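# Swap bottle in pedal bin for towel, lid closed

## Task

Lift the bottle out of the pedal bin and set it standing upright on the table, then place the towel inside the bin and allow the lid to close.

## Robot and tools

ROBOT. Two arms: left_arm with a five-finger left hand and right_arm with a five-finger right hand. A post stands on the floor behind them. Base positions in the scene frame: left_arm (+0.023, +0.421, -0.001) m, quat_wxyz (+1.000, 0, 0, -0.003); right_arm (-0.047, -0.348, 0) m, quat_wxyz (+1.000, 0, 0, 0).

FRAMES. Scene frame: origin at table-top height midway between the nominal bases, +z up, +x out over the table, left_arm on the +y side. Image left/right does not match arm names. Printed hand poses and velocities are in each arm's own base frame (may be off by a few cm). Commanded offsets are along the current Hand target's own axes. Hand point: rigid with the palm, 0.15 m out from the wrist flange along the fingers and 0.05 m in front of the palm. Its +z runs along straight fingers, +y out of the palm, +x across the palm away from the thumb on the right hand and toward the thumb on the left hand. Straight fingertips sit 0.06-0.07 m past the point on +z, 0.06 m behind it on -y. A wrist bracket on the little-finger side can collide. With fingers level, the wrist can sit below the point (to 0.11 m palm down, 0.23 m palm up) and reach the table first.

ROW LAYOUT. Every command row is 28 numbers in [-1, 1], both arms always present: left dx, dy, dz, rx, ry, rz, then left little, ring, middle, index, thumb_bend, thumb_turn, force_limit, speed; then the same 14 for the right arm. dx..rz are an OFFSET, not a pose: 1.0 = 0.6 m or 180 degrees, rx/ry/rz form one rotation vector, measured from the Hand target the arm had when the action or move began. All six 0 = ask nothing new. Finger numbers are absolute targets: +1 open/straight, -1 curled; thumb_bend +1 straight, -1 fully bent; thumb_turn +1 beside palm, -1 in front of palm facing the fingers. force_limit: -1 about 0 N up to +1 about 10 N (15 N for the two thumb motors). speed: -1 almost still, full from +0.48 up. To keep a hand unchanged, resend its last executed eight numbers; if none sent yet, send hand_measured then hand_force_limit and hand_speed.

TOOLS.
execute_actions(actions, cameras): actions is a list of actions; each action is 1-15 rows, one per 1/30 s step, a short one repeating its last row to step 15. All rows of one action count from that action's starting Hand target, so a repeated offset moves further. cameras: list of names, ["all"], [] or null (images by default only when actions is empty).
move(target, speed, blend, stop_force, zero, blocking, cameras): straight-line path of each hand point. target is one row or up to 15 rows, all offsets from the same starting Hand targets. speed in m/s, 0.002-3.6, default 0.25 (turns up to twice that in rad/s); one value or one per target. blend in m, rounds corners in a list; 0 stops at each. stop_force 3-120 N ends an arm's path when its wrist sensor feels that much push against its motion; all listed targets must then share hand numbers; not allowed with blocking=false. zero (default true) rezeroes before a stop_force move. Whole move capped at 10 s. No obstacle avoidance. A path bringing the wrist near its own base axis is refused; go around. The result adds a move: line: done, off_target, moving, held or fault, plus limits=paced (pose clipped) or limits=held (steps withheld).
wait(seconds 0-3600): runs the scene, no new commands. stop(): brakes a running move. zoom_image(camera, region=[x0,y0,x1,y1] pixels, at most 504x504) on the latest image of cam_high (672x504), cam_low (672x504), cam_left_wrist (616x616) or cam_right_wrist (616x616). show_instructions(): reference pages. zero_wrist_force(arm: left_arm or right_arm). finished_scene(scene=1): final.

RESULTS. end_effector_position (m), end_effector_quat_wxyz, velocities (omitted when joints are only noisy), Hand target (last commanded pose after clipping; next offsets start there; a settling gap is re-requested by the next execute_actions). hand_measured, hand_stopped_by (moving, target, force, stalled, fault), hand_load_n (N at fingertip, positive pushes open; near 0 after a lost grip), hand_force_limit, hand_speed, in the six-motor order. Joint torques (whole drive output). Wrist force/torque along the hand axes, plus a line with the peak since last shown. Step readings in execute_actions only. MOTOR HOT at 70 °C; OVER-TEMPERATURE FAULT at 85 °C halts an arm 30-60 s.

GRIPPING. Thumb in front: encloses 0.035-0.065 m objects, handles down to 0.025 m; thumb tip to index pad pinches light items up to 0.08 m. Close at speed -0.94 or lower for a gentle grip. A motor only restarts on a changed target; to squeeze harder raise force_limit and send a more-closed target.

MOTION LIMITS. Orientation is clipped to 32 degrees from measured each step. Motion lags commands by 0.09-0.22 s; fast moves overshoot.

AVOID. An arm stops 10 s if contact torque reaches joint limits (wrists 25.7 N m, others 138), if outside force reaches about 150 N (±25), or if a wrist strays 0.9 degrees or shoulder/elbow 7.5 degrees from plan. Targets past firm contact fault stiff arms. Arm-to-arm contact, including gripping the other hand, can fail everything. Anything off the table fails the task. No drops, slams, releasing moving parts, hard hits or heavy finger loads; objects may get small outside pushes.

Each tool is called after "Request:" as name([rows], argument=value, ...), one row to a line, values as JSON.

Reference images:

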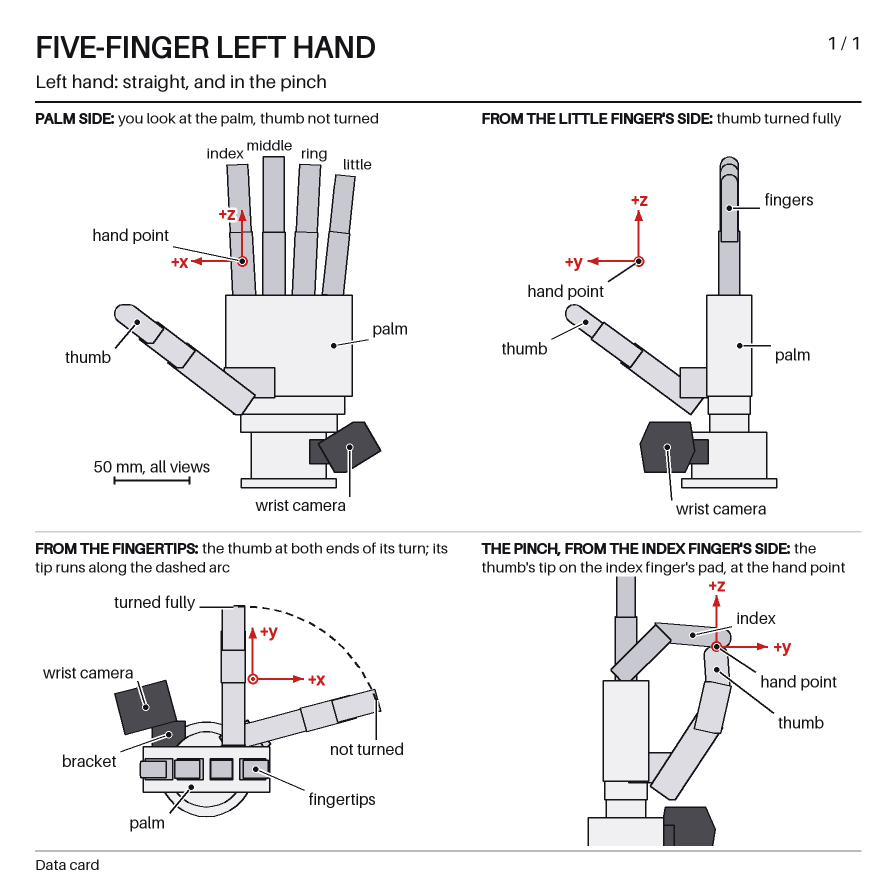

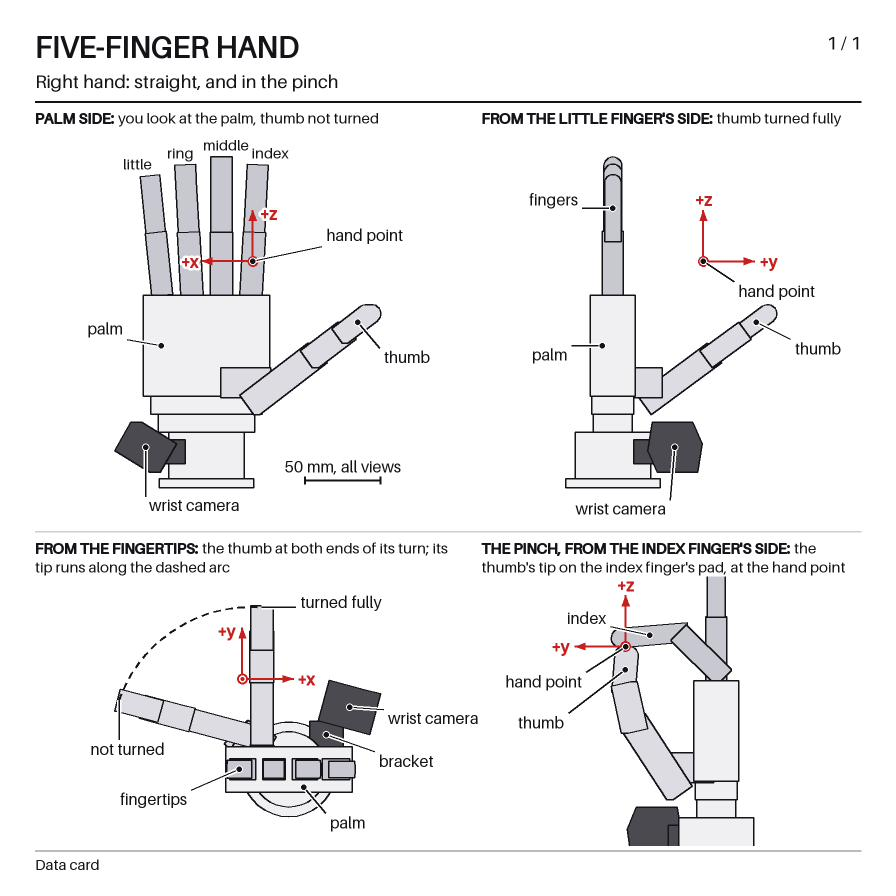

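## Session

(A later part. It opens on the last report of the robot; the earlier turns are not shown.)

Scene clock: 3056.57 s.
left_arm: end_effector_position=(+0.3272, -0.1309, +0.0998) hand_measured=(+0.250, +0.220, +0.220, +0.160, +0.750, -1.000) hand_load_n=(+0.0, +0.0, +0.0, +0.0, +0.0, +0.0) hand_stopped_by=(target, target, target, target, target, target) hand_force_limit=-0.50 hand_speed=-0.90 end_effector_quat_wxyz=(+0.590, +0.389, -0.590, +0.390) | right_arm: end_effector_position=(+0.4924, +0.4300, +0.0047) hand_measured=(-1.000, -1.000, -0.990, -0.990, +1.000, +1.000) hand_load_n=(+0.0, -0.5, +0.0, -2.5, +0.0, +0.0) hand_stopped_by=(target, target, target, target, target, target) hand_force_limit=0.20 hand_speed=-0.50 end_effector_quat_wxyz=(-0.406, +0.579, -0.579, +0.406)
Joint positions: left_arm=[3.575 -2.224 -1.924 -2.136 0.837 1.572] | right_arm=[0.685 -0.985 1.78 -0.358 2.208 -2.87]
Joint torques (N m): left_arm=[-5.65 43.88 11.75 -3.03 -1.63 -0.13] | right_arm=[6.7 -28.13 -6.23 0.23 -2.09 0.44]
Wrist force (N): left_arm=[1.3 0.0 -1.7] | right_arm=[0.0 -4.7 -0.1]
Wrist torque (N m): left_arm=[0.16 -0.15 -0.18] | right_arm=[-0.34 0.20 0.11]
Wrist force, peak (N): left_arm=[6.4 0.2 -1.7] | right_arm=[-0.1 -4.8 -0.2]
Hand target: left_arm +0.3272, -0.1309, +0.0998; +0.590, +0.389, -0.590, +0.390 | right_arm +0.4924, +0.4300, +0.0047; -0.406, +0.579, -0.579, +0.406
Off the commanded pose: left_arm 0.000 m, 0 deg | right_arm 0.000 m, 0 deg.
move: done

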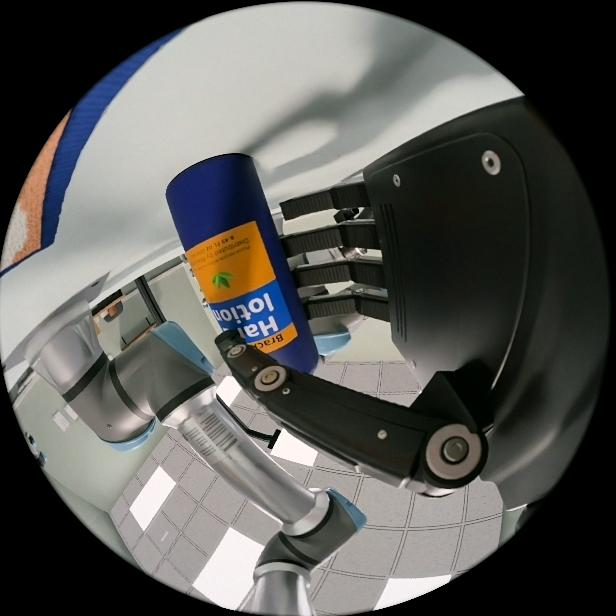

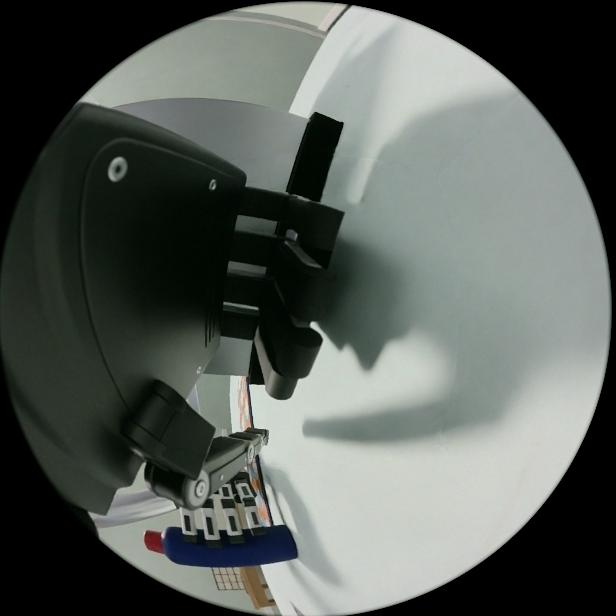

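Request:
move(target=[0.001,0,0,0,0,0,0.7,0.7,0.7,0.7,1.0,-1,-0.5,-0.6,0,0,0,0,0,0,-1,-1,-0.99,-0.99,1,1,0.2,-0.5], speed=0.02)

Request:
move([
  [0.01,0,-0.05,0,0,0,0.7,0.7,0.7,0.7,1.0,-1,-0.5,-0.6,0,0,0,0,0,0,-1,-1,-0.99,-0.99,1,1,0.2,-0.5],
  [0.05,0,-0.2,0,0,0,0.7,0.7,0.7,0.7,1.0,-1,-0.5,-0.6,0,0,0,0,0,0,-1,-1,-0.99,-0.99,1,1,0.2,-0.5],
], speed=0.05, blend=0.01, cameras=["cam_left_wrist","cam_high","cam_right_wrist"])

Scene clock: 3071.27 s.
left_arm: end_effector_position=(+0.3272, -0.1309, +0.1004) hand_measured=(+0.700, +0.700, +0.700, +0.700, +1.000, -1.000) hand_load_n=(+0.0, +0.0, +0.0, +0.0, +0.0, -0.5) hand_stopped_by=(target, target, target, target, target, target) hand_force_limit=-0.50 hand_speed=-0.60 end_effector_quat_wxyz=(+0.590, +0.389, -0.590, +0.390) | right_arm: end_effector_position=(+0.4924, +0.4300, +0.0047) hand_measured=(-1.000, -1.000, -0.990, -0.990, +1.000, +1.000) hand_load_n=(+0.0, +0.0, +0.0, -2.5, +0.0, +0.0) hand_stopped_by=(target, target, target, target, target, target) hand_force_limit=0.20 hand_speed=-0.50 end_effector_quat_wxyz=(-0.406, +0.579, -0.579, +0.406)
Joint positions: left_arm=[3.575 -2.223 -1.924 -2.137 0.837 1.572] | right_arm=[0.685 -0.985 1.78 -0.358 2.208 -2.87]
Joint torques (N m): left_arm=[-3.45 43.55 16.74 -2.84 -1.33 -0.15] | right_arm=[5.95 -27.7 -6.68 0.17 -2.28 0.57]
Wrist force (N): left_arm=[1.5 0.0 -1.7] | right_arm=[0.1 -4.6 -0.3]
Wrist torque (N m): left_arm=[0.15 -0.18 -0.18] | right_arm=[-0.30 0.19 0.12]
Wrist force, peak (N): left_arm=[1.6 0.0 -1.7] | right_arm=[0.0 -4.7 -0.3]
Hand target: left_arm +0.3272, -0.1309, +0.1004; +0.590, +0.389, -0.590, +0.390 | right_arm +0.4924, +0.4300, +0.0047; -0.406, +0.579, -0.579, +0.406
Off the commanded pose: left_arm 0.000 m, 0 deg | right_arm 0.000 m, 0 deg.
move: done

Scene clock: 3074.17 s.
left_arm: end_effector_position=(+0.3742, -0.0206, +0.1304) hand_measured=(+0.700, +0.700, +0.700, +0.700, +1.000, -1.000) hand_load_n=(+0.0, +0.0, +0.0, +0.0, +0.0, -0.5) hand_stopped_by=(target, target, target, target, target, target) hand_force_limit=-0.50 hand_speed=-0.60 end_effector_quat_wxyz=(+0.590, +0.389, -0.590, +0.390) | right_arm: end_effector_position=(+0.4924, +0.4300, +0.0047) hand_measured=(-1.000, -1.000, -0.990, -0.990, +1.000, +1.000) hand_load_n=(+0.0, -0.5, +0.0, -3.0, +0.0, +0.0) hand_stopped_by=(target, target, target, target, target, target) hand_force_limit=0.20 hand_speed=-0.50 end_effector_quat_wxyz=(-0.406, +0.579, -0.579, +0.406)
Joint positions: left_arm=[3.721 -2.277 -1.684 -2.323 0.983 1.572] | right_arm=[0.685 -0.985 1.78 -0.358 2.208 -2.87]
Joint torques (N m): left_arm=[6.21 34.11 25.02 -3.21 1.94 1.42] | right_arm=[6.01 -28.3 -6.21 0.14 -2.15 0.46]
Wrist force (N): left_arm=[1.5 -0.2 -1.6] | right_arm=[0.0 -4.7 -0.1]
Wrist torque (N m): left_arm=[0.12 -0.20 -0.19] | right_arm=[-0.33 0.19 0.11]
Wrist force, peak (N): left_arm=[1.6 0.0 -2.0] | right_arm=[0.1 -4.8 0.0]
Hand target: left_arm +0.3742, -0.0205, +0.1304; +0.590, +0.389, -0.590, +0.390 | right_arm +0.4924, +0.4300, +0.0047; -0.406, +0.579, -0.579, +0.406
Off the commanded pose: left_arm 0.000 m, 0 deg | right_arm 0.000 m, 0 deg.
move: done
Images, in order (width x height): cam_high 672x504, cam_left_wrist 616x616, cam_right_wrist 616x616.

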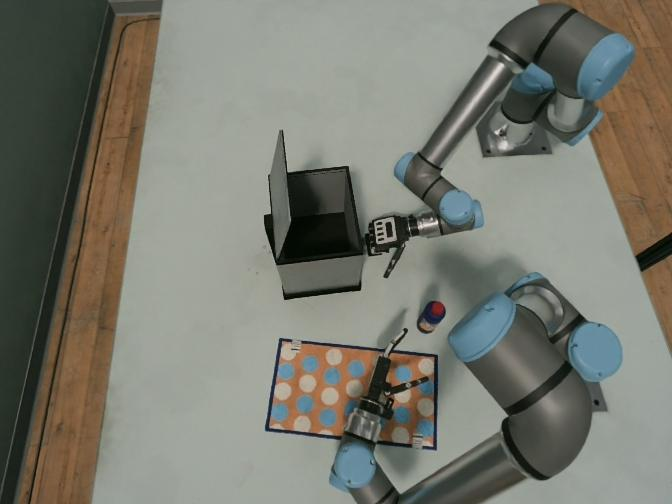

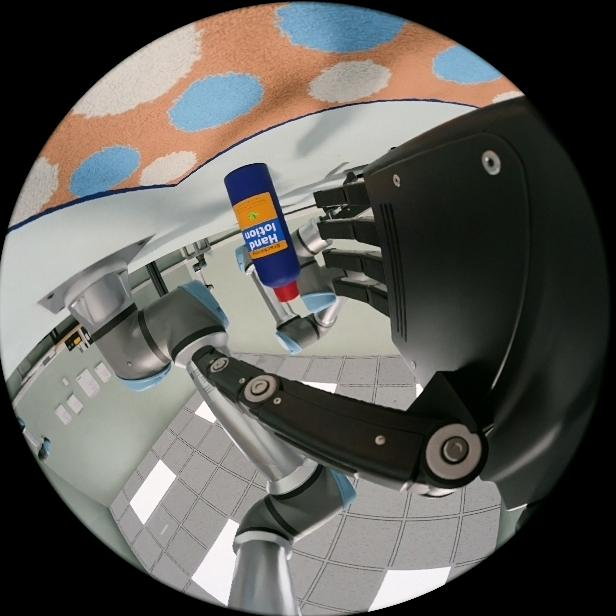

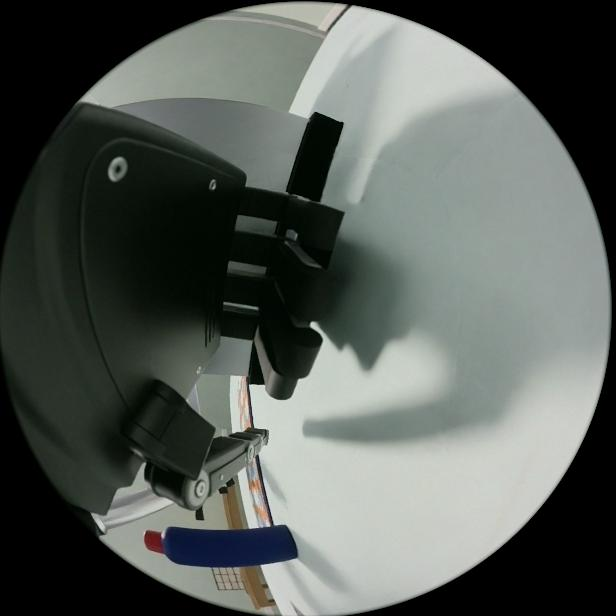

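Request:
move([
  [0.2,-0.011,-0.059,0,0,0,0.7,0.7,0.7,0.7,1.0,-1,-0.5,-0.6,0,0,0,0,0,0,-1,-1,-0.99,-0.99,1,1,0.2,-0.5],
  [0.25,-0.2075,-0.2182,0.2887,-0.5021,0.149,0.7,0.7,0.7,0.7,1.0,-1,-0.5,-0.6,0,0,0,0,0,0,-1,-1,-0.99,-0.99,1,1,0.2,-0.5],
], speed=0.14, blend=0.02, cameras=["cam_left_wrist","cam_high","cam_low"])

Scene clock: 3235.47 s.
left_arm: end_effector_position=(+0.5400, +0.0511, +0.2805) hand_measured=(+0.700, +0.700, +0.700, +0.700, +1.000, -1.000) hand_load_n=(+0.0, +0.0, +0.0, +0.0, +0.0, +0.0) hand_stopped_by=(target, target, target, target, target, target) hand_force_limit=-0.50 hand_speed=-0.60 end_effector_quat_wxyz=(+0.282, -0.605, +0.674, -0.315) | right_arm: end_effector_position=(+0.4924, +0.4300, +0.0047) hand_measured=(-1.000, -1.000, -0.990, -0.990, +1.000, +1.000) hand_load_n=(+0.0, +0.0, +0.0, -3.0, +0.0, +0.0) hand_stopped_by=(target, target, target, target, target, target) hand_force_limit=0.20 hand_speed=-0.50 end_effector_quat_wxyz=(-0.406, +0.579, -0.579, +0.406)
Joint positions: left_arm=[3.725 -1.456 -2.119 -0.395 1.06 0.489] | right_arm=[0.685 -0.985 1.78 -0.358 2.208 -2.87]
Joint torques (N m): left_arm=[-8.21 10.26 9.16 4.63 1.31 -1.41] | right_arm=[5.77 -28.59 -6.76 -0.41 -2.17 0.7]
Wrist force (N): left_arm=[0.5 0.9 -0.9] | right_arm=[0.0 -4.4 -0.1]
Wrist torque (N m): left_arm=[0.29 -0.06 -0.09] | right_arm=[-0.30 0.19 0.12]
Wrist force, peak (N): left_arm=[1.7 -0.2 -2.0] | right_arm=[0.0 -4.8 -0.1]
Hand target: left_arm +0.5401, +0.0511, +0.2804; +0.282, -0.605, +0.674, -0.315 | right_arm +0.4924, +0.4300, +0.0047; -0.406, +0.579, -0.579, +0.406
Off the commanded pose: left_arm 0.000 m, 0 deg | right_arm 0.000 m, 0 deg.
move: done
Images, in order (width x height): cam_high 672x504, cam_low 672x504, cam_left_wrist 616x616.

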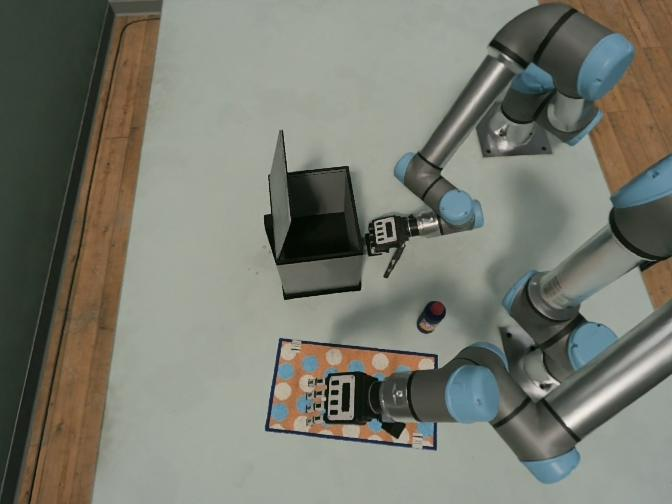

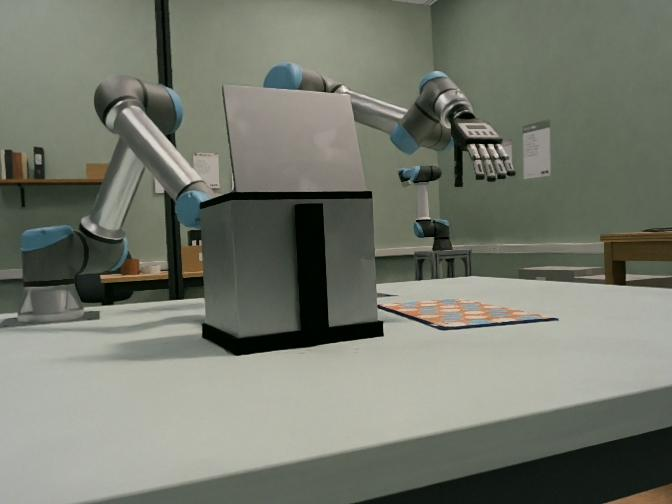

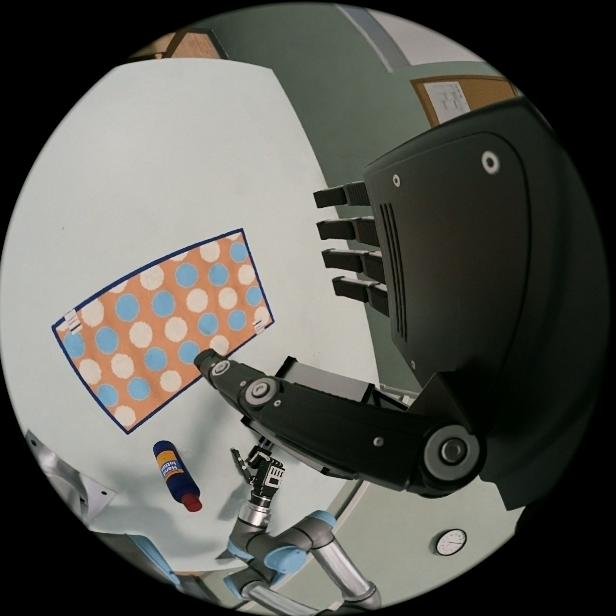

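Request:
move(target=[0,0.3,0.2518,0,0,0,0.3,0.3,0.3,0.3,1.0,-1,-0.5,-0.6,0,0,0,0,0,0,-1,-1,-0.99,-0.99,1,1,0.2,-0.5], speed=0.1)

Request:
move(target=[0,0.0383,0.03215,0,0,0,0.3,0.3,0.3,0.3,1.0,-1,-0.5,-0.6,0,0,0,0,0,0,-1,-1,-0.99,-0.99,1,1,0.2,-0.5], speed=0.01, stop_force=3, cameras=["cam_left_wrist","cam_high","cam_low"])

Scene clock: 3254.90 s.
left_arm: end_effector_position=(+0.5400, +0.0508, +0.0454) hand_measured=(+0.300, +0.300, +0.300, +0.300, +1.000, -1.000) hand_load_n=(+0.0, +0.0, +0.0, +0.0, +0.0, +0.0) hand_stopped_by=(target, target, target, target, target, target) hand_force_limit=-0.50 hand_speed=-0.60 end_effector_quat_wxyz=(+0.282, -0.605, +0.674, -0.315) | right_arm: end_effector_position=(+0.4924, +0.4300, +0.0047) hand_measured=(-1.000, -1.000, -0.990, -0.990, +1.000, +1.000) hand_load_n=(+0.0, -0.5, +0.0, -3.0, +0.0, -0.5) hand_stopped_by=(target, target, target, target, target, target) hand_force_limit=0.20 hand_speed=-0.50 end_effector_quat_wxyz=(-0.406, +0.579, -0.579, +0.406)
Joint positions: left_arm=[3.724 -1.981 -2.372 0.383 1.06 0.488] | right_arm=[0.685 -0.985 1.78 -0.358 2.208 -2.87]
Joint torques (N m): left_arm=[-7.6 22.19 18.68 4.74 1.46 -1.47] | right_arm=[5.19 -27.78 -7.8 -0.61 -2.17 0.74]
Wrist force (N): left_arm=[0.6 0.7 -0.7] | right_arm=[0.1 -4.4 -0.3]
Wrist torque (N m): left_arm=[0.25 -0.08 -0.07] | right_arm=[-0.29 0.19 0.13]
Wrist force, peak (N): left_arm=[0.6 1.1 -1.1] | right_arm=[0.0 -4.9 -0.4]
Hand target: left_arm +0.5400, +0.0509, +0.0454; +0.282, -0.605, +0.674, -0.315 | right_arm +0.4924, +0.4300, +0.0047; -0.406, +0.579, -0.579, +0.406
Off the commanded pose: left_arm 0.000 m, 0 deg | right_arm 0.000 m, 0 deg.
move: done

Scene clock: 3257.43 s.
left_arm: end_effector_position=(+0.5400, +0.0509, +0.0305) hand_measured=(+0.300, +0.300, +0.300, +0.300, +1.000, -1.000) hand_load_n=(+0.5, +0.0, +0.0, +0.0, -0.5, +0.0) hand_stopped_by=(target, target, target, target, target, target) hand_force_limit=-0.50 hand_speed=-0.60 end_effector_quat_wxyz=(+0.282, -0.605, +0.674, -0.315) | right_arm: end_effector_position=(+0.4924, +0.4300, +0.0047) hand_measured=(-1.000, -1.000, -0.990, -0.990, +1.000, +1.000) hand_load_n=(+0.0, +0.0, +0.0, -2.5, +0.0, -0.5) hand_stopped_by=(target, target, target, target, target, target) hand_force_limit=0.20 hand_speed=-0.50 end_effector_quat_wxyz=(-0.406, +0.579, -0.579, +0.406)
Joint positions: left_arm=[3.724 -2.029 -2.374 0.433 1.06 0.488] | right_arm=[0.685 -0.985 1.78 -0.358 2.208 -2.87]
Joint torques (N m): left_arm=[-6.61 34.63 1.99 0.65 1.44 -0.83] | right_arm=[6.31 -27.94 -8.53 -0.86 -2.01 0.63]
Wrist force (N): left_arm=[0.6 -1.9 -2.4] | right_arm=[-0.1 -4.6 -0.1]
Wrist torque (N m): left_arm=[0.18 -0.11 -0.01] | right_arm=[-0.33 0.21 0.10]
Wrist force, peak (N): left_arm=[0.6 -3.8 -3.3] | right_arm=[0.1 -4.7 -0.1]
Hand target: left_arm +0.5400, +0.0509, +0.0305; +0.282, -0.605, +0.674, -0.315 (not the last commanded pose) | right_arm +0.4924, +0.4300, +0.0047; -0.406, +0.579, -0.579, +0.406
Off the commanded pose: left_arm 0.015 m, 0 deg | right_arm 0.000 m, 0 deg.
move: contact (left_arm)
Images, in order (width x height): cam_high 672x504, cam_low 672x504, cam_left_wrist 616x616.

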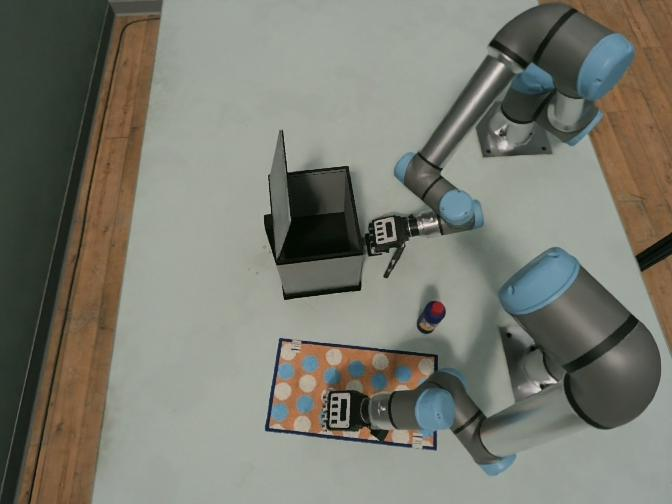

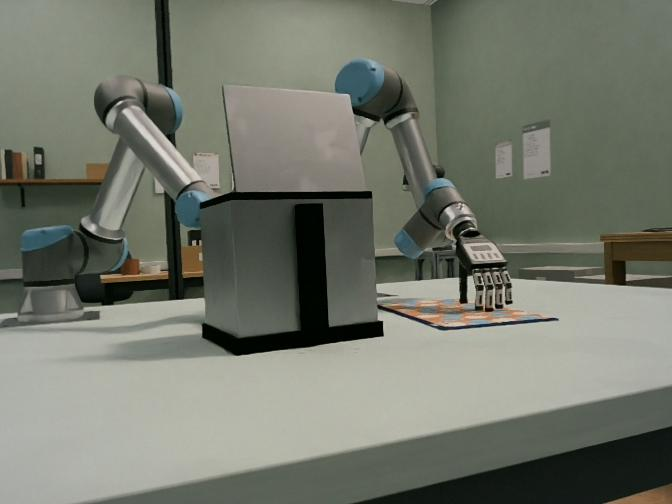

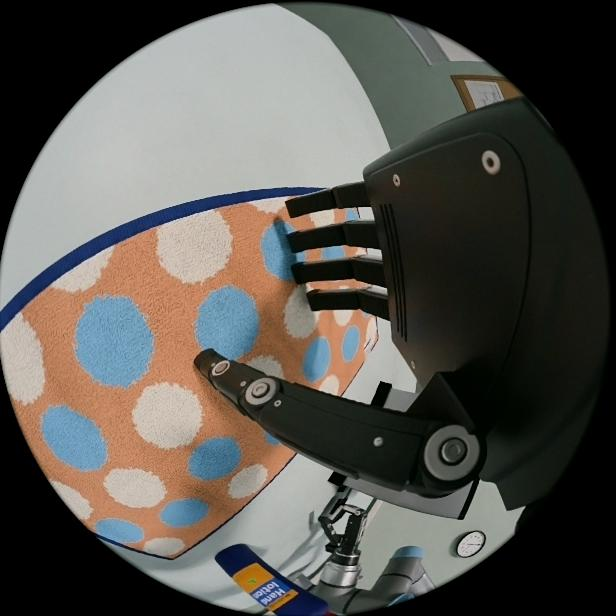

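Request:
move(target=[0,-0.0192,-0.0161,0.0333,0,0,0.3,0.3,0.3,0.3,1.0,-1,-0.5,-0.6,0,0,0,0,0,0,-1,-1,-0.99,-0.99,1,1,0.2,-0.5], speed=0.05)

Request:
move(target=[0,0.0415,0.028,0,0,0,0.3,0.3,0.3,0.3,1.0,-1,-0.5,-0.6,0,0,0,0,0,0,-1,-1,-0.99,-0.99,1,1,0.2,-0.5], speed=0.01, stop_force=4, cameras=["cam_left_wrist","cam_low"])

Request:
zoom_image(camera="cam_low", region=[380, 200, 580, 350])

Scene clock: 3285.50 s.
left_arm: end_effector_position=(+0.5400, +0.0509, +0.0456) hand_measured=(+0.300, +0.300, +0.300, +0.300, +1.000, -1.000) hand_load_n=(+0.0, +0.0, +0.0, +0.0, +0.0, +0.0) hand_stopped_by=(target, target, target, target, target, target) hand_force_limit=-0.50 hand_speed=-0.60 end_effector_quat_wxyz=(+0.313, -0.590, +0.657, -0.350) | right_arm: end_effector_position=(+0.4924, +0.4300, +0.0047) hand_measured=(-1.000, -1.000, -0.990, -0.990, +1.000, +1.000) hand_load_n=(+0.0, -0.5, +0.0, -2.5, +0.0, +0.0) hand_stopped_by=(target, target, target, target, target, target) hand_force_limit=0.20 hand_speed=-0.50 end_effector_quat_wxyz=(-0.406, +0.579, -0.579, +0.406)
Joint positions: left_arm=[3.761 -2.044 -2.412 0.579 0.987 0.461] | right_arm=[0.685 -0.985 1.78 -0.358 2.208 -2.87]
Joint torques (N m): left_arm=[6.17 22.55 -4.56 4.49 -2.61 -1.4] | right_arm=[5.9 -26.65 -7.73 -1.04 -2.08 0.83]
Wrist force (N): left_arm=[0.1 1.2 -0.7] | right_arm=[0.1 -4.3 0.1]
Wrist torque (N m): left_arm=[0.35 0.00 -0.11] | right_arm=[-0.28 0.17 0.13]
Wrist force, peak (N): left_arm=[0.6 -2.0 -2.5] | right_arm=[0.2 -4.8 -0.4]
Hand target: left_arm +0.5400, +0.0509, +0.0456; +0.313, -0.590, +0.657, -0.350 | right_arm +0.4924, +0.4300, +0.0047; -0.406, +0.579, -0.579, +0.406
Off the commanded pose: left_arm 0.000 m, 0 deg | right_arm 0.000 m, 0 deg.
move: done

Scene clock: 3288.40 s.
left_arm: end_effector_position=(+0.5401, +0.0509, +0.0269) hand_measured=(+0.300, +0.300, +0.300, +0.300, +1.000, -1.000) hand_load_n=(+0.0, +0.0, +0.0, +0.0, -0.5, +0.0) hand_stopped_by=(target, target, target, target, target, target) hand_force_limit=-0.50 hand_speed=-0.60 end_effector_quat_wxyz=(+0.313, -0.590, +0.657, -0.350) | right_arm: end_effector_position=(+0.4924, +0.4300, +0.0047) hand_measured=(-1.000, -1.000, -0.990, -0.990, +1.000, +1.000) hand_load_n=(+0.0, -0.5, +0.0, -3.0, +0.0, +0.0) hand_stopped_by=(target, target, target, target, target, target) hand_force_limit=0.20 hand_speed=-0.50 end_effector_quat_wxyz=(-0.406, +0.579, -0.579, +0.406)
Joint positions: left_arm=[3.761 -2.108 -2.41 0.641 0.986 0.461] | right_arm=[0.685 -0.985 1.78 -0.358 2.208 -2.87]
Joint torques (N m): left_arm=[-2.96 34.93 -0.26 0.56 -1.02 -0.19] | right_arm=[6.5 -26.94 -8.49 -1 -2.22 0.84]
Wrist force (N): left_arm=[0.7 -1.6 -2.6] | right_arm=[-0.2 -4.4 -0.2]
Wrist torque (N m): left_arm=[0.22 -0.12 -0.03] | right_arm=[-0.29 0.22 0.11]
Wrist force, peak (N): left_arm=[0.4 -4.7 -3.7] | right_arm=[0.2 -4.8 -0.1]
Hand target: left_arm +0.5400, +0.0509, +0.0269; +0.313, -0.590, +0.657, -0.350 (not the last commanded pose) | right_arm +0.4924, +0.4300, +0.0047; -0.406, +0.579, -0.579, +0.406
Off the commanded pose: left_arm 0.011 m, 0 deg | right_arm 0.000 m, 0 deg.
move: contact (left_arm)
Images, in order (width x height): cam_low 672x504, cam_left_wrist 616x616.

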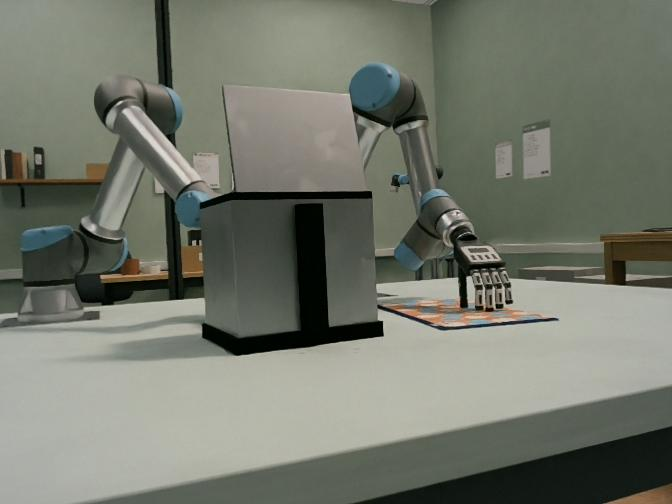

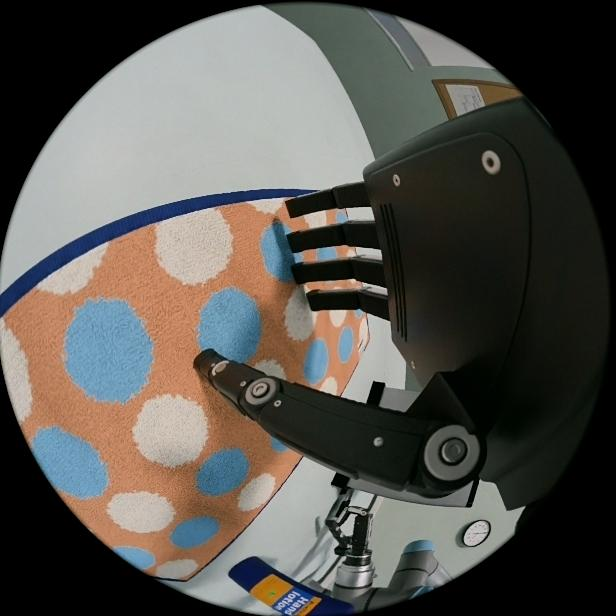

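Scaled by 2.520 from the camera's image (finer frame: 960x720).

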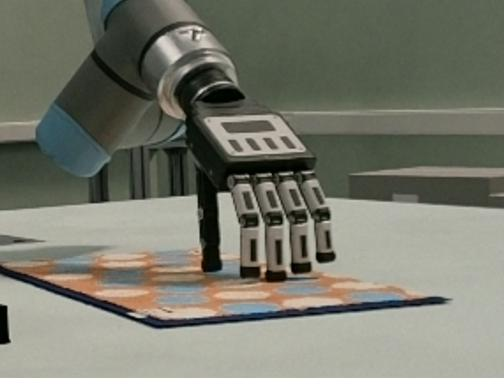

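Request:
move(target=[0,0.00414,0.0028,0,0,0,0.0,0.0,0.0,0.0,0.6,-1,0.0,-0.8,0,0,0,0,0,0,-1,-1,-0.99,-0.99,1,1,0.2,-0.5], speed=0.004, stop_force=8, cameras=["cam_left_wrist","cam_low"])

Request:
zoom_image(camera="cam_low", region=[380, 200, 580, 350])

Scene clock: 3299.60 s.
left_arm: end_effector_position=(+0.5400, +0.0509, +0.0265) hand_measured=(+0.000, +0.000, +0.000, +0.000, +0.600, -1.000) hand_load_n=(+0.0, +0.0, +0.5, +0.0, +0.0, +0.0) hand_stopped_by=(target, target, target, target, target, target) hand_force_limit=0.00 hand_speed=-0.80 end_effector_quat_wxyz=(+0.313, -0.590, +0.657, -0.350) | right_arm: end_effector_position=(+0.4924, +0.4300, +0.0047) hand_measured=(-1.000, -1.000, -0.990, -0.990, +1.000, +1.000) hand_load_n=(+0.0, -0.5, +0.0, -2.5, +0.0, -0.5) hand_stopped_by=(target, target, target, target, target, target) hand_force_limit=0.20 hand_speed=-0.50 end_effector_quat_wxyz=(-0.406, +0.579, -0.579, +0.406)
Joint positions: left_arm=[3.761 -2.11 -2.41 0.643 0.986 0.461] | right_arm=[0.685 -0.985 1.78 -0.358 2.208 -2.87]
Joint torques (N m): left_arm=[-2.95 35.61 3.45 4 -0.88 -0.29] | right_arm=[6.22 -27.27 -8.12 -0.92 -2.35 0.81]
Wrist force (N): left_arm=[0.3 -0.4 -1.0] | right_arm=[0.0 -4.5 -0.1]
Wrist torque (N m): left_arm=[0.32 -0.03 -0.07] | right_arm=[-0.31 0.19 0.12]
Wrist force, peak (N): left_arm=[0.9 -12.8 -5.3] | right_arm=[-0.1 -4.7 -0.1]
Hand target: left_arm +0.5400, +0.0509, +0.0265; +0.313, -0.590, +0.657, -0.350 (not the last commanded pose) | right_arm +0.4924, +0.4300, +0.0047; -0.406, +0.579, -0.579, +0.406
Off the commanded pose: left_arm 0.003 m, 0 deg | right_arm 0.000 m, 0 deg.
move: contact (left_arm)
Images, in order (width x height): cam_low 672x504, cam_left_wrist 616x616.

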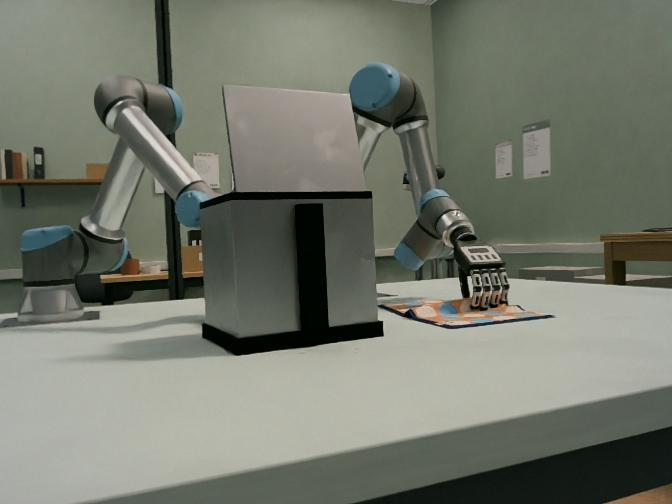

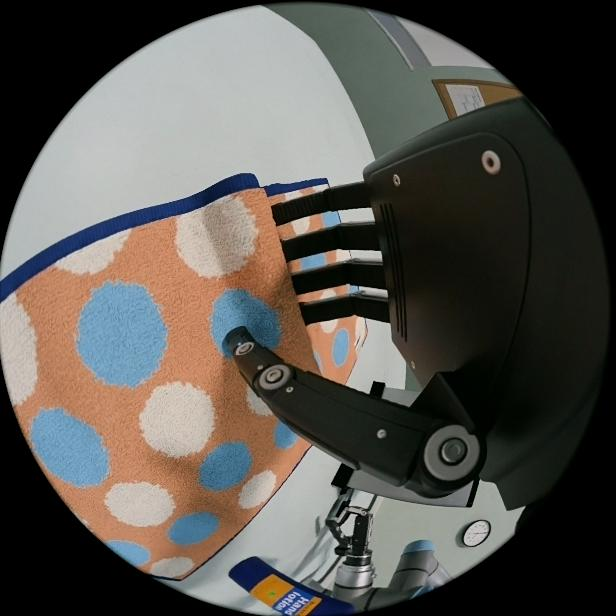

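Scaled by 2.520 from the camera's image (finer frame: 960x720).

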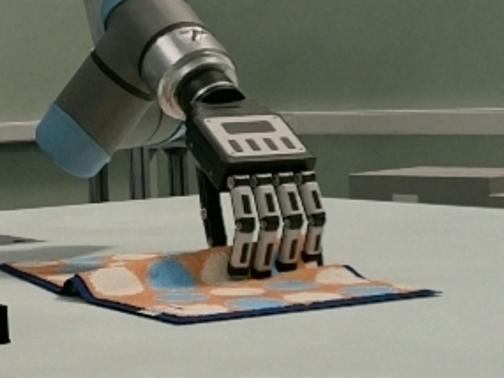

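Request:
move(target=[0,0.00414,0.0028,0,0,0,-0.15,-0.15,-0.15,-0.15,0.2,-1,0.0,-0.8,0,0,0,0,0,0,-1,-1,-0.99,-0.99,1,1,0.2,-0.5], speed=0.004, stop_force=8, cameras=["cam_left_wrist","cam_low"])

Request:
zoom_image(camera="cam_low", region=[380, 200, 580, 350])

Request:
zoom_image(camera="cam_left_wrist", region=[180, 150, 420, 400])

Scene clock: 3313.23 s.
left_arm: end_effector_position=(+0.5400, +0.0509, +0.0235) hand_measured=(-0.150, -0.150, -0.150, -0.150, +0.204, -1.000) hand_load_n=(+0.0, +0.0, +4.0, +1.5, +7.0, +1.0) hand_stopped_by=(target, target, target, target, target, target) hand_force_limit=0.00 hand_speed=-0.80 end_effector_quat_wxyz=(+0.313, -0.590, +0.657, -0.350) | right_arm: end_effector_position=(+0.4924, +0.4300, +0.0047) hand_measured=(-1.000, -1.000, -0.990, -0.990, +1.000, +1.000) hand_load_n=(+0.5, -0.5, +0.0, -2.5, +0.0, +0.0) hand_stopped_by=(target, target, target, target, target, target) hand_force_limit=0.20 hand_speed=-0.50 end_effector_quat_wxyz=(-0.406, +0.579, -0.579, +0.406)
Joint positions: left_arm=[3.761 -2.12 -2.409 0.653 0.986 0.461] | right_arm=[0.685 -0.985 1.78 -0.358 2.208 -2.87]
Joint torques (N m): left_arm=[-5.72 22.43 18.3 4.23 0.25 -0.53] | right_arm=[5.94 -27.9 -8.36 -0.98 -2.15 0.99]
Wrist force (N): left_arm=[0.1 0.1 -1.3] | right_arm=[-0.1 -4.4 0.0]
Wrist torque (N m): left_arm=[0.27 -0.01 -0.09] | right_arm=[-0.30 0.21 0.10]
Wrist force, peak (N): left_arm=[0.4 1.3 -0.8] | right_arm=[0.1 -4.8 -0.2]
Hand target: left_arm +0.5400, +0.0509, +0.0235; +0.313, -0.590, +0.657, -0.350 | right_arm +0.4924, +0.4300, +0.0047; -0.406, +0.579, -0.579, +0.406
Off the commanded pose: left_arm 0.000 m, 0 deg | right_arm 0.000 m, 0 deg.
move: done
Images, in order (width x height): cam_low 672x504, cam_left_wrist 616x616.

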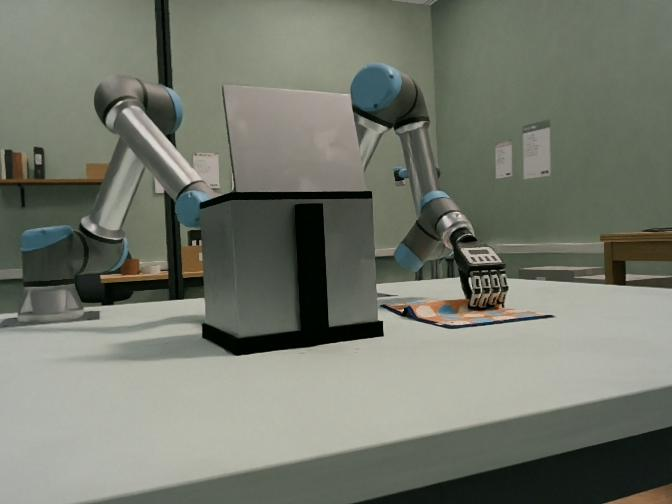

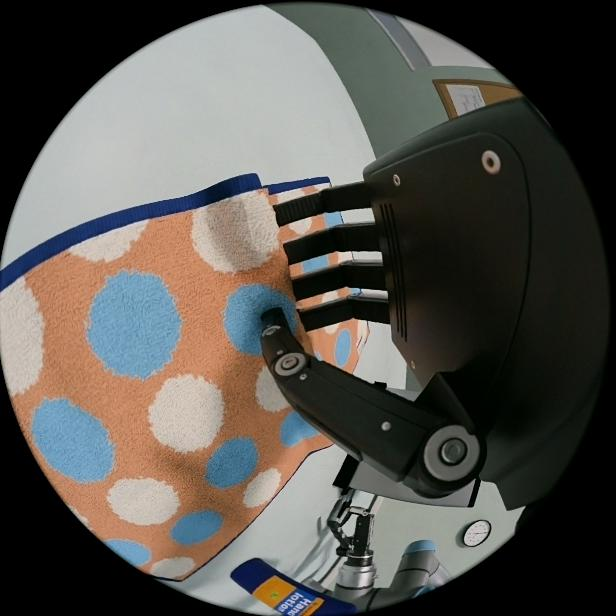

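Scaled by 2.520 from the camera's image (finer frame: 960x720).

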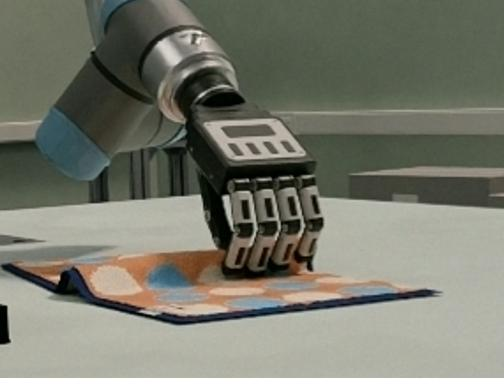

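Scaled by 2.016 from the camera's image (finer frame: 880x880).

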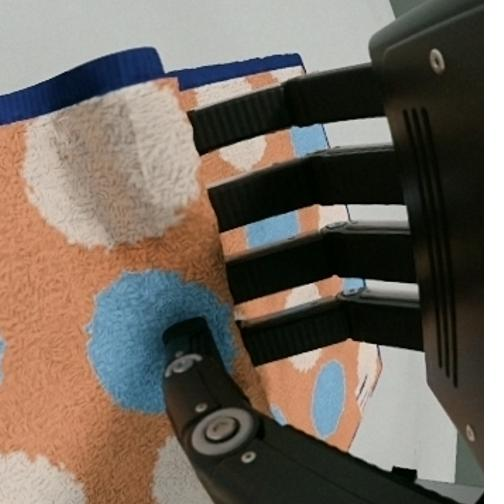

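Request:
move(target=[0,0,0,0,0,0,-0.3,-0.3,-0.3,-0.3,0.0,-1,0.3,-0.9,0,0,0,0,0,0,-1,-1,-0.99,-0.99,1,1,0.2,-0.5])

Request:
move(target=[0,-0.0691,-0.0466,0,0,0,-0.3,-0.3,-0.3,-0.3,0.0,-1,0.3,-0.9,0,0,0,0,0,0,-1,-1,-0.99,-0.99,1,1,0.2,-0.5], speed=0.03, cameras=["cam_left_wrist","cam_low","cam_high"])

Request:
zoom_image(camera="cam_low", region=[380, 200, 580, 350])

Request:
zoom_image(camera="cam_left_wrist", region=[180, 150, 420, 400])

Scene clock: 3328.40 s.
left_arm: end_effector_position=(+0.5400, +0.0509, +0.0235) hand_measured=(-0.300, -0.300, -0.166, -0.194, +0.190, -1.000) hand_load_n=(+0.0, +1.0, +6.0, +7.0, +10.5, +1.0) hand_stopped_by=(target, target, force, force, force, target) hand_force_limit=0.30 hand_speed=-0.90 end_effector_quat_wxyz=(+0.313, -0.590, +0.657, -0.350) | right_arm: end_effector_position=(+0.4924, +0.4300, +0.0047) hand_measured=(-1.000, -1.000, -0.990, -0.990, +1.000, +1.000) hand_load_n=(+0.0, +0.0, +0.0, -2.5, -0.5, +0.0) hand_stopped_by=(target, target, target, target, target, target) hand_force_limit=0.20 hand_speed=-0.50 end_effector_quat_wxyz=(-0.406, +0.579, -0.579, +0.406)
Joint positions: left_arm=[3.761 -2.12 -2.409 0.653 0.986 0.461] | right_arm=[0.685 -0.985 1.78 -0.358 2.208 -2.87]
Joint torques (N m): left_arm=[-5.72 24.21 15.98 3.55 0.91 -1.48] | right_arm=[5.59 -27.98 -9.49 -0.8 -2 0.83]
Wrist force (N): left_arm=[0.1 0.6 -0.8] | right_arm=[0.2 -4.4 -0.2]
Wrist torque (N m): left_arm=[0.30 0.01 -0.10] | right_arm=[-0.29 0.17 0.13]
Wrist force, peak (N): left_arm=[0.2 0.1 -1.6] | right_arm=[0.1 -4.8 -0.2]
Hand target: left_arm +0.5400, +0.0509, +0.0235; +0.313, -0.590, +0.657, -0.350 | right_arm +0.4924, +0.4300, +0.0047; -0.406, +0.579, -0.579, +0.406
Off the commanded pose: left_arm 0.000 m, 0 deg | right_arm 0.000 m, 0 deg.
move: done

Scene clock: 3330.50 s.
left_arm: end_effector_position=(+0.5400, +0.0509, +0.0735) hand_measured=(-0.300, -0.300, -0.166, -0.194, +0.190, -1.000) hand_load_n=(+0.0, +1.0, +6.0, +7.0, +10.5, +1.0) hand_stopped_by=(target, target, force, force, force, target) hand_force_limit=0.30 hand_speed=-0.90 end_effector_quat_wxyz=(+0.313, -0.590, +0.657, -0.350) | right_arm: end_effector_position=(+0.4924, +0.4300, +0.0047) hand_measured=(-1.000, -1.000, -0.990, -0.990, +1.000, +1.000) hand_load_n=(+0.0, +0.0, +0.0, -3.0, +0.0, +0.0) hand_stopped_by=(target, target, target, target, target, target) hand_force_limit=0.20 hand_speed=-0.50 end_effector_quat_wxyz=(-0.406, +0.579, -0.579, +0.406)
Joint positions: left_arm=[3.761 -1.95 -2.408 0.482 0.986 0.461] | right_arm=[0.685 -0.985 1.78 -0.358 2.208 -2.87]
Joint torques (N m): left_arm=[6.09 33.42 21.82 1.16 -1.69 1.99] | right_arm=[6.69 -26.37 -9.76 -1.13 -2.29 1.02]
Wrist force (N): left_arm=[0.0 1.2 -0.4] | right_arm=[0.0 -4.6 -0.1]
Wrist torque (N m): left_arm=[0.33 0.02 -0.12] | right_arm=[-0.33 0.19 0.11]
Wrist force, peak (N): left_arm=[0.1 1.5 -0.7] | right_arm=[0.0 -4.7 -0.3]
Hand target: left_arm +0.5400, +0.0509, +0.0735; +0.313, -0.590, +0.657, -0.350 | right_arm +0.4924, +0.4300, +0.0047; -0.406, +0.579, -0.579, +0.406
Off the commanded pose: left_arm 0.000 m, 0 deg | right_arm 0.000 m, 0 deg.
move: done
Images, in order (width x height): cam_high 672x504, cam_low 672x504, cam_left_wrist 616x616.

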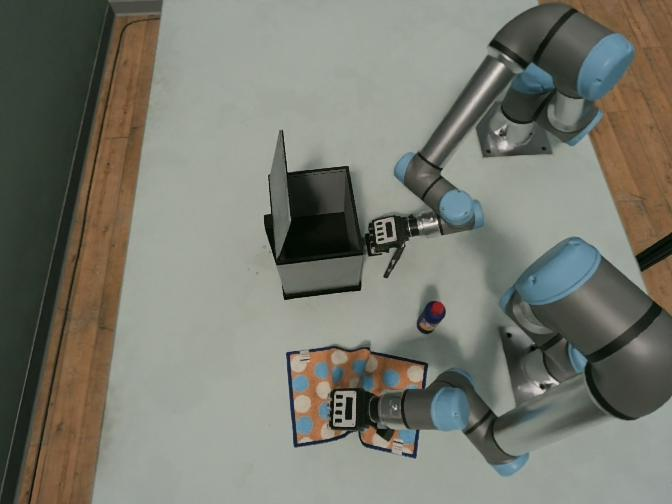

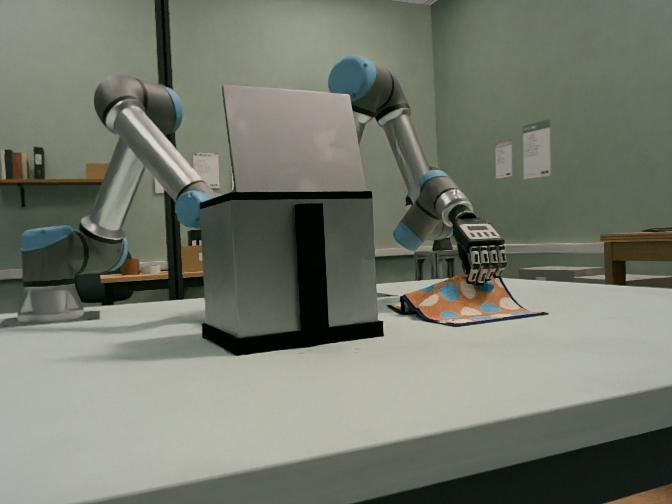

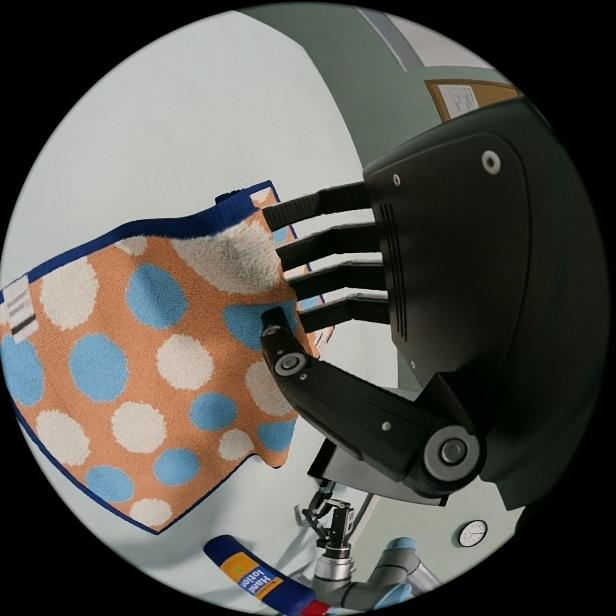

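Scaled by 2.520 from the camera's image (finer frame: 960x720).

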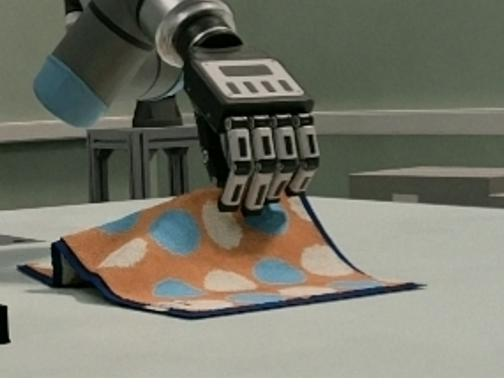

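Scaled by 2.016 from the camera's image (finer frame: 880x880).

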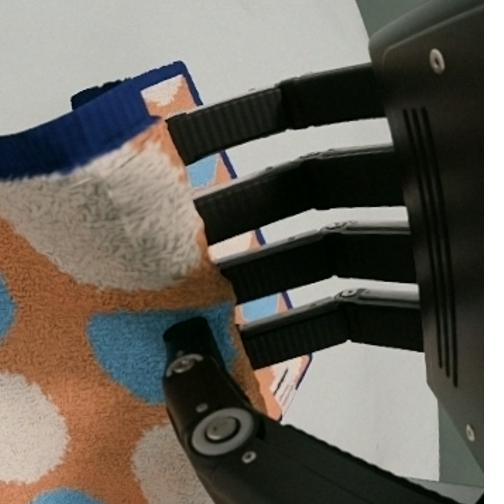

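Request:
move(target=[0,-0.5941,-0.4006,0,0,0,-0.3,-0.3,-0.3,-0.3,0.0,-1,0.3,-0.9,0,0,0,0,0,0,-1,-1,-0.99,-0.99,1,1,0.2,-0.5], speed=0.12, cameras=["cam_left_wrist","cam_low","cam_high"])

Scene clock: 3348.23 s.
left_arm: end_effector_position=(+0.5402, +0.0513, +0.5034) hand_measured=(-0.300, -0.300, -0.166, -0.194, +0.190, -1.000) hand_load_n=(+0.0, +1.0, +6.5, +7.0, +10.5, +1.0) hand_stopped_by=(target, target, force, force, force, target) hand_force_limit=0.30 hand_speed=-0.90 end_effector_quat_wxyz=(+0.313, -0.590, +0.657, -0.350) | right_arm: end_effector_position=(+0.4924, +0.4300, +0.0047) hand_measured=(-1.000, -1.000, -0.990, -0.990, +1.000, +1.000) hand_load_n=(+0.0, +0.0, +0.0, -2.5, +0.0, +0.0) hand_stopped_by=(target, target, target, target, target, target) hand_force_limit=0.20 hand_speed=-0.50 end_effector_quat_wxyz=(-0.406, +0.579, -0.579, +0.406)
Joint positions: left_arm=[3.761 -1.342 -1.69 -0.845 0.986 0.462] | right_arm=[0.685 -0.985 1.78 -0.358 2.208 -2.87]
Joint torques (N m): left_arm=[-8.39 6.42 36.4 1.06 1.32 1.82] | right_arm=[6.18 -27.49 -9.04 -0.98 -2.13 1.14]
Wrist force (N): left_arm=[0.0 0.9 -0.4] | right_arm=[-0.1 -4.2 -0.2]
Wrist torque (N m): left_arm=[0.26 0.03 -0.29] | right_arm=[-0.25 0.21 0.12]
Wrist force, peak (N): left_arm=[0.2 2.1 -0.4] | right_arm=[0.1 -4.9 -0.2]
Hand target: left_arm +0.5402, +0.0513, +0.5034; +0.313, -0.590, +0.657, -0.350 | right_arm +0.4924, +0.4300, +0.0047; -0.406, +0.579, -0.579, +0.406
Off the commanded pose: left_arm 0.000 m, 0 deg | right_arm 0.000 m, 0 deg.
move: done
Images, in order (width x height): cam_high 672x504, cam_low 672x504, cam_left_wrist 616x616.

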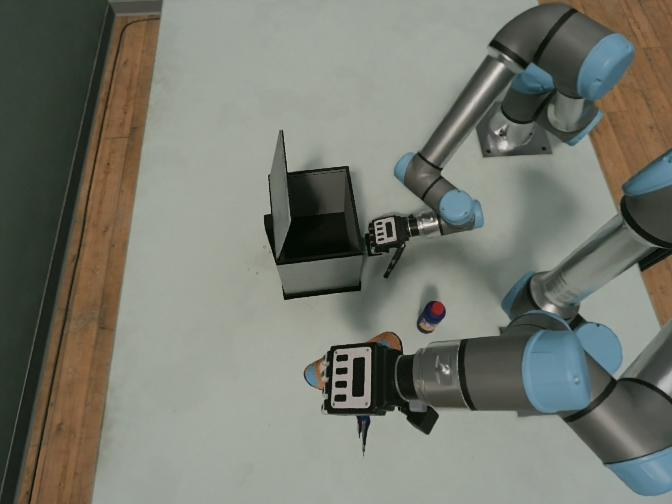

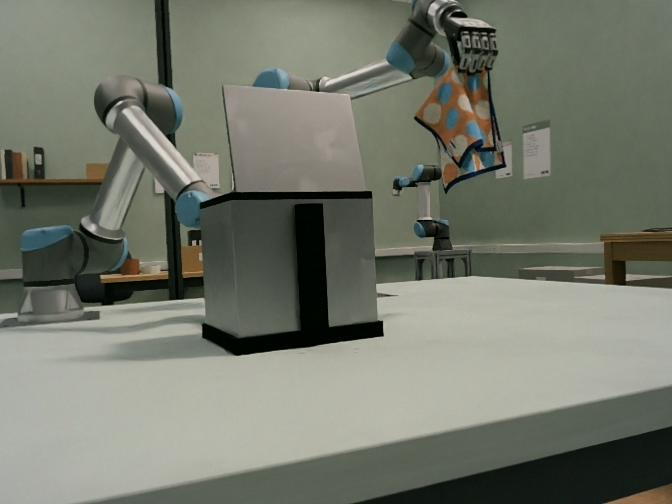

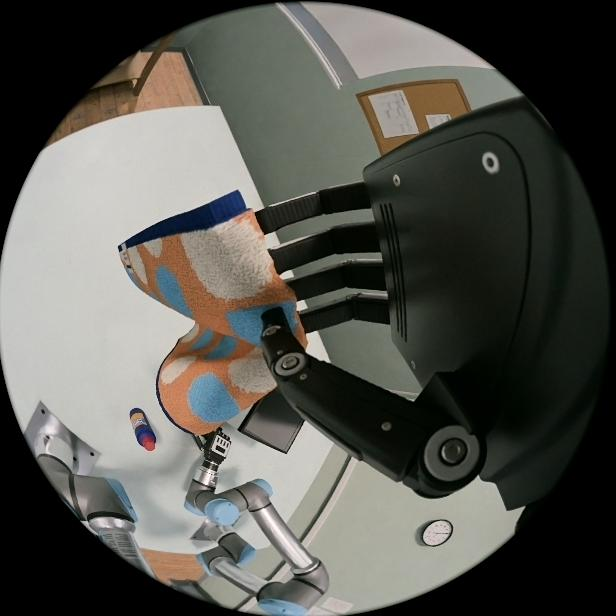

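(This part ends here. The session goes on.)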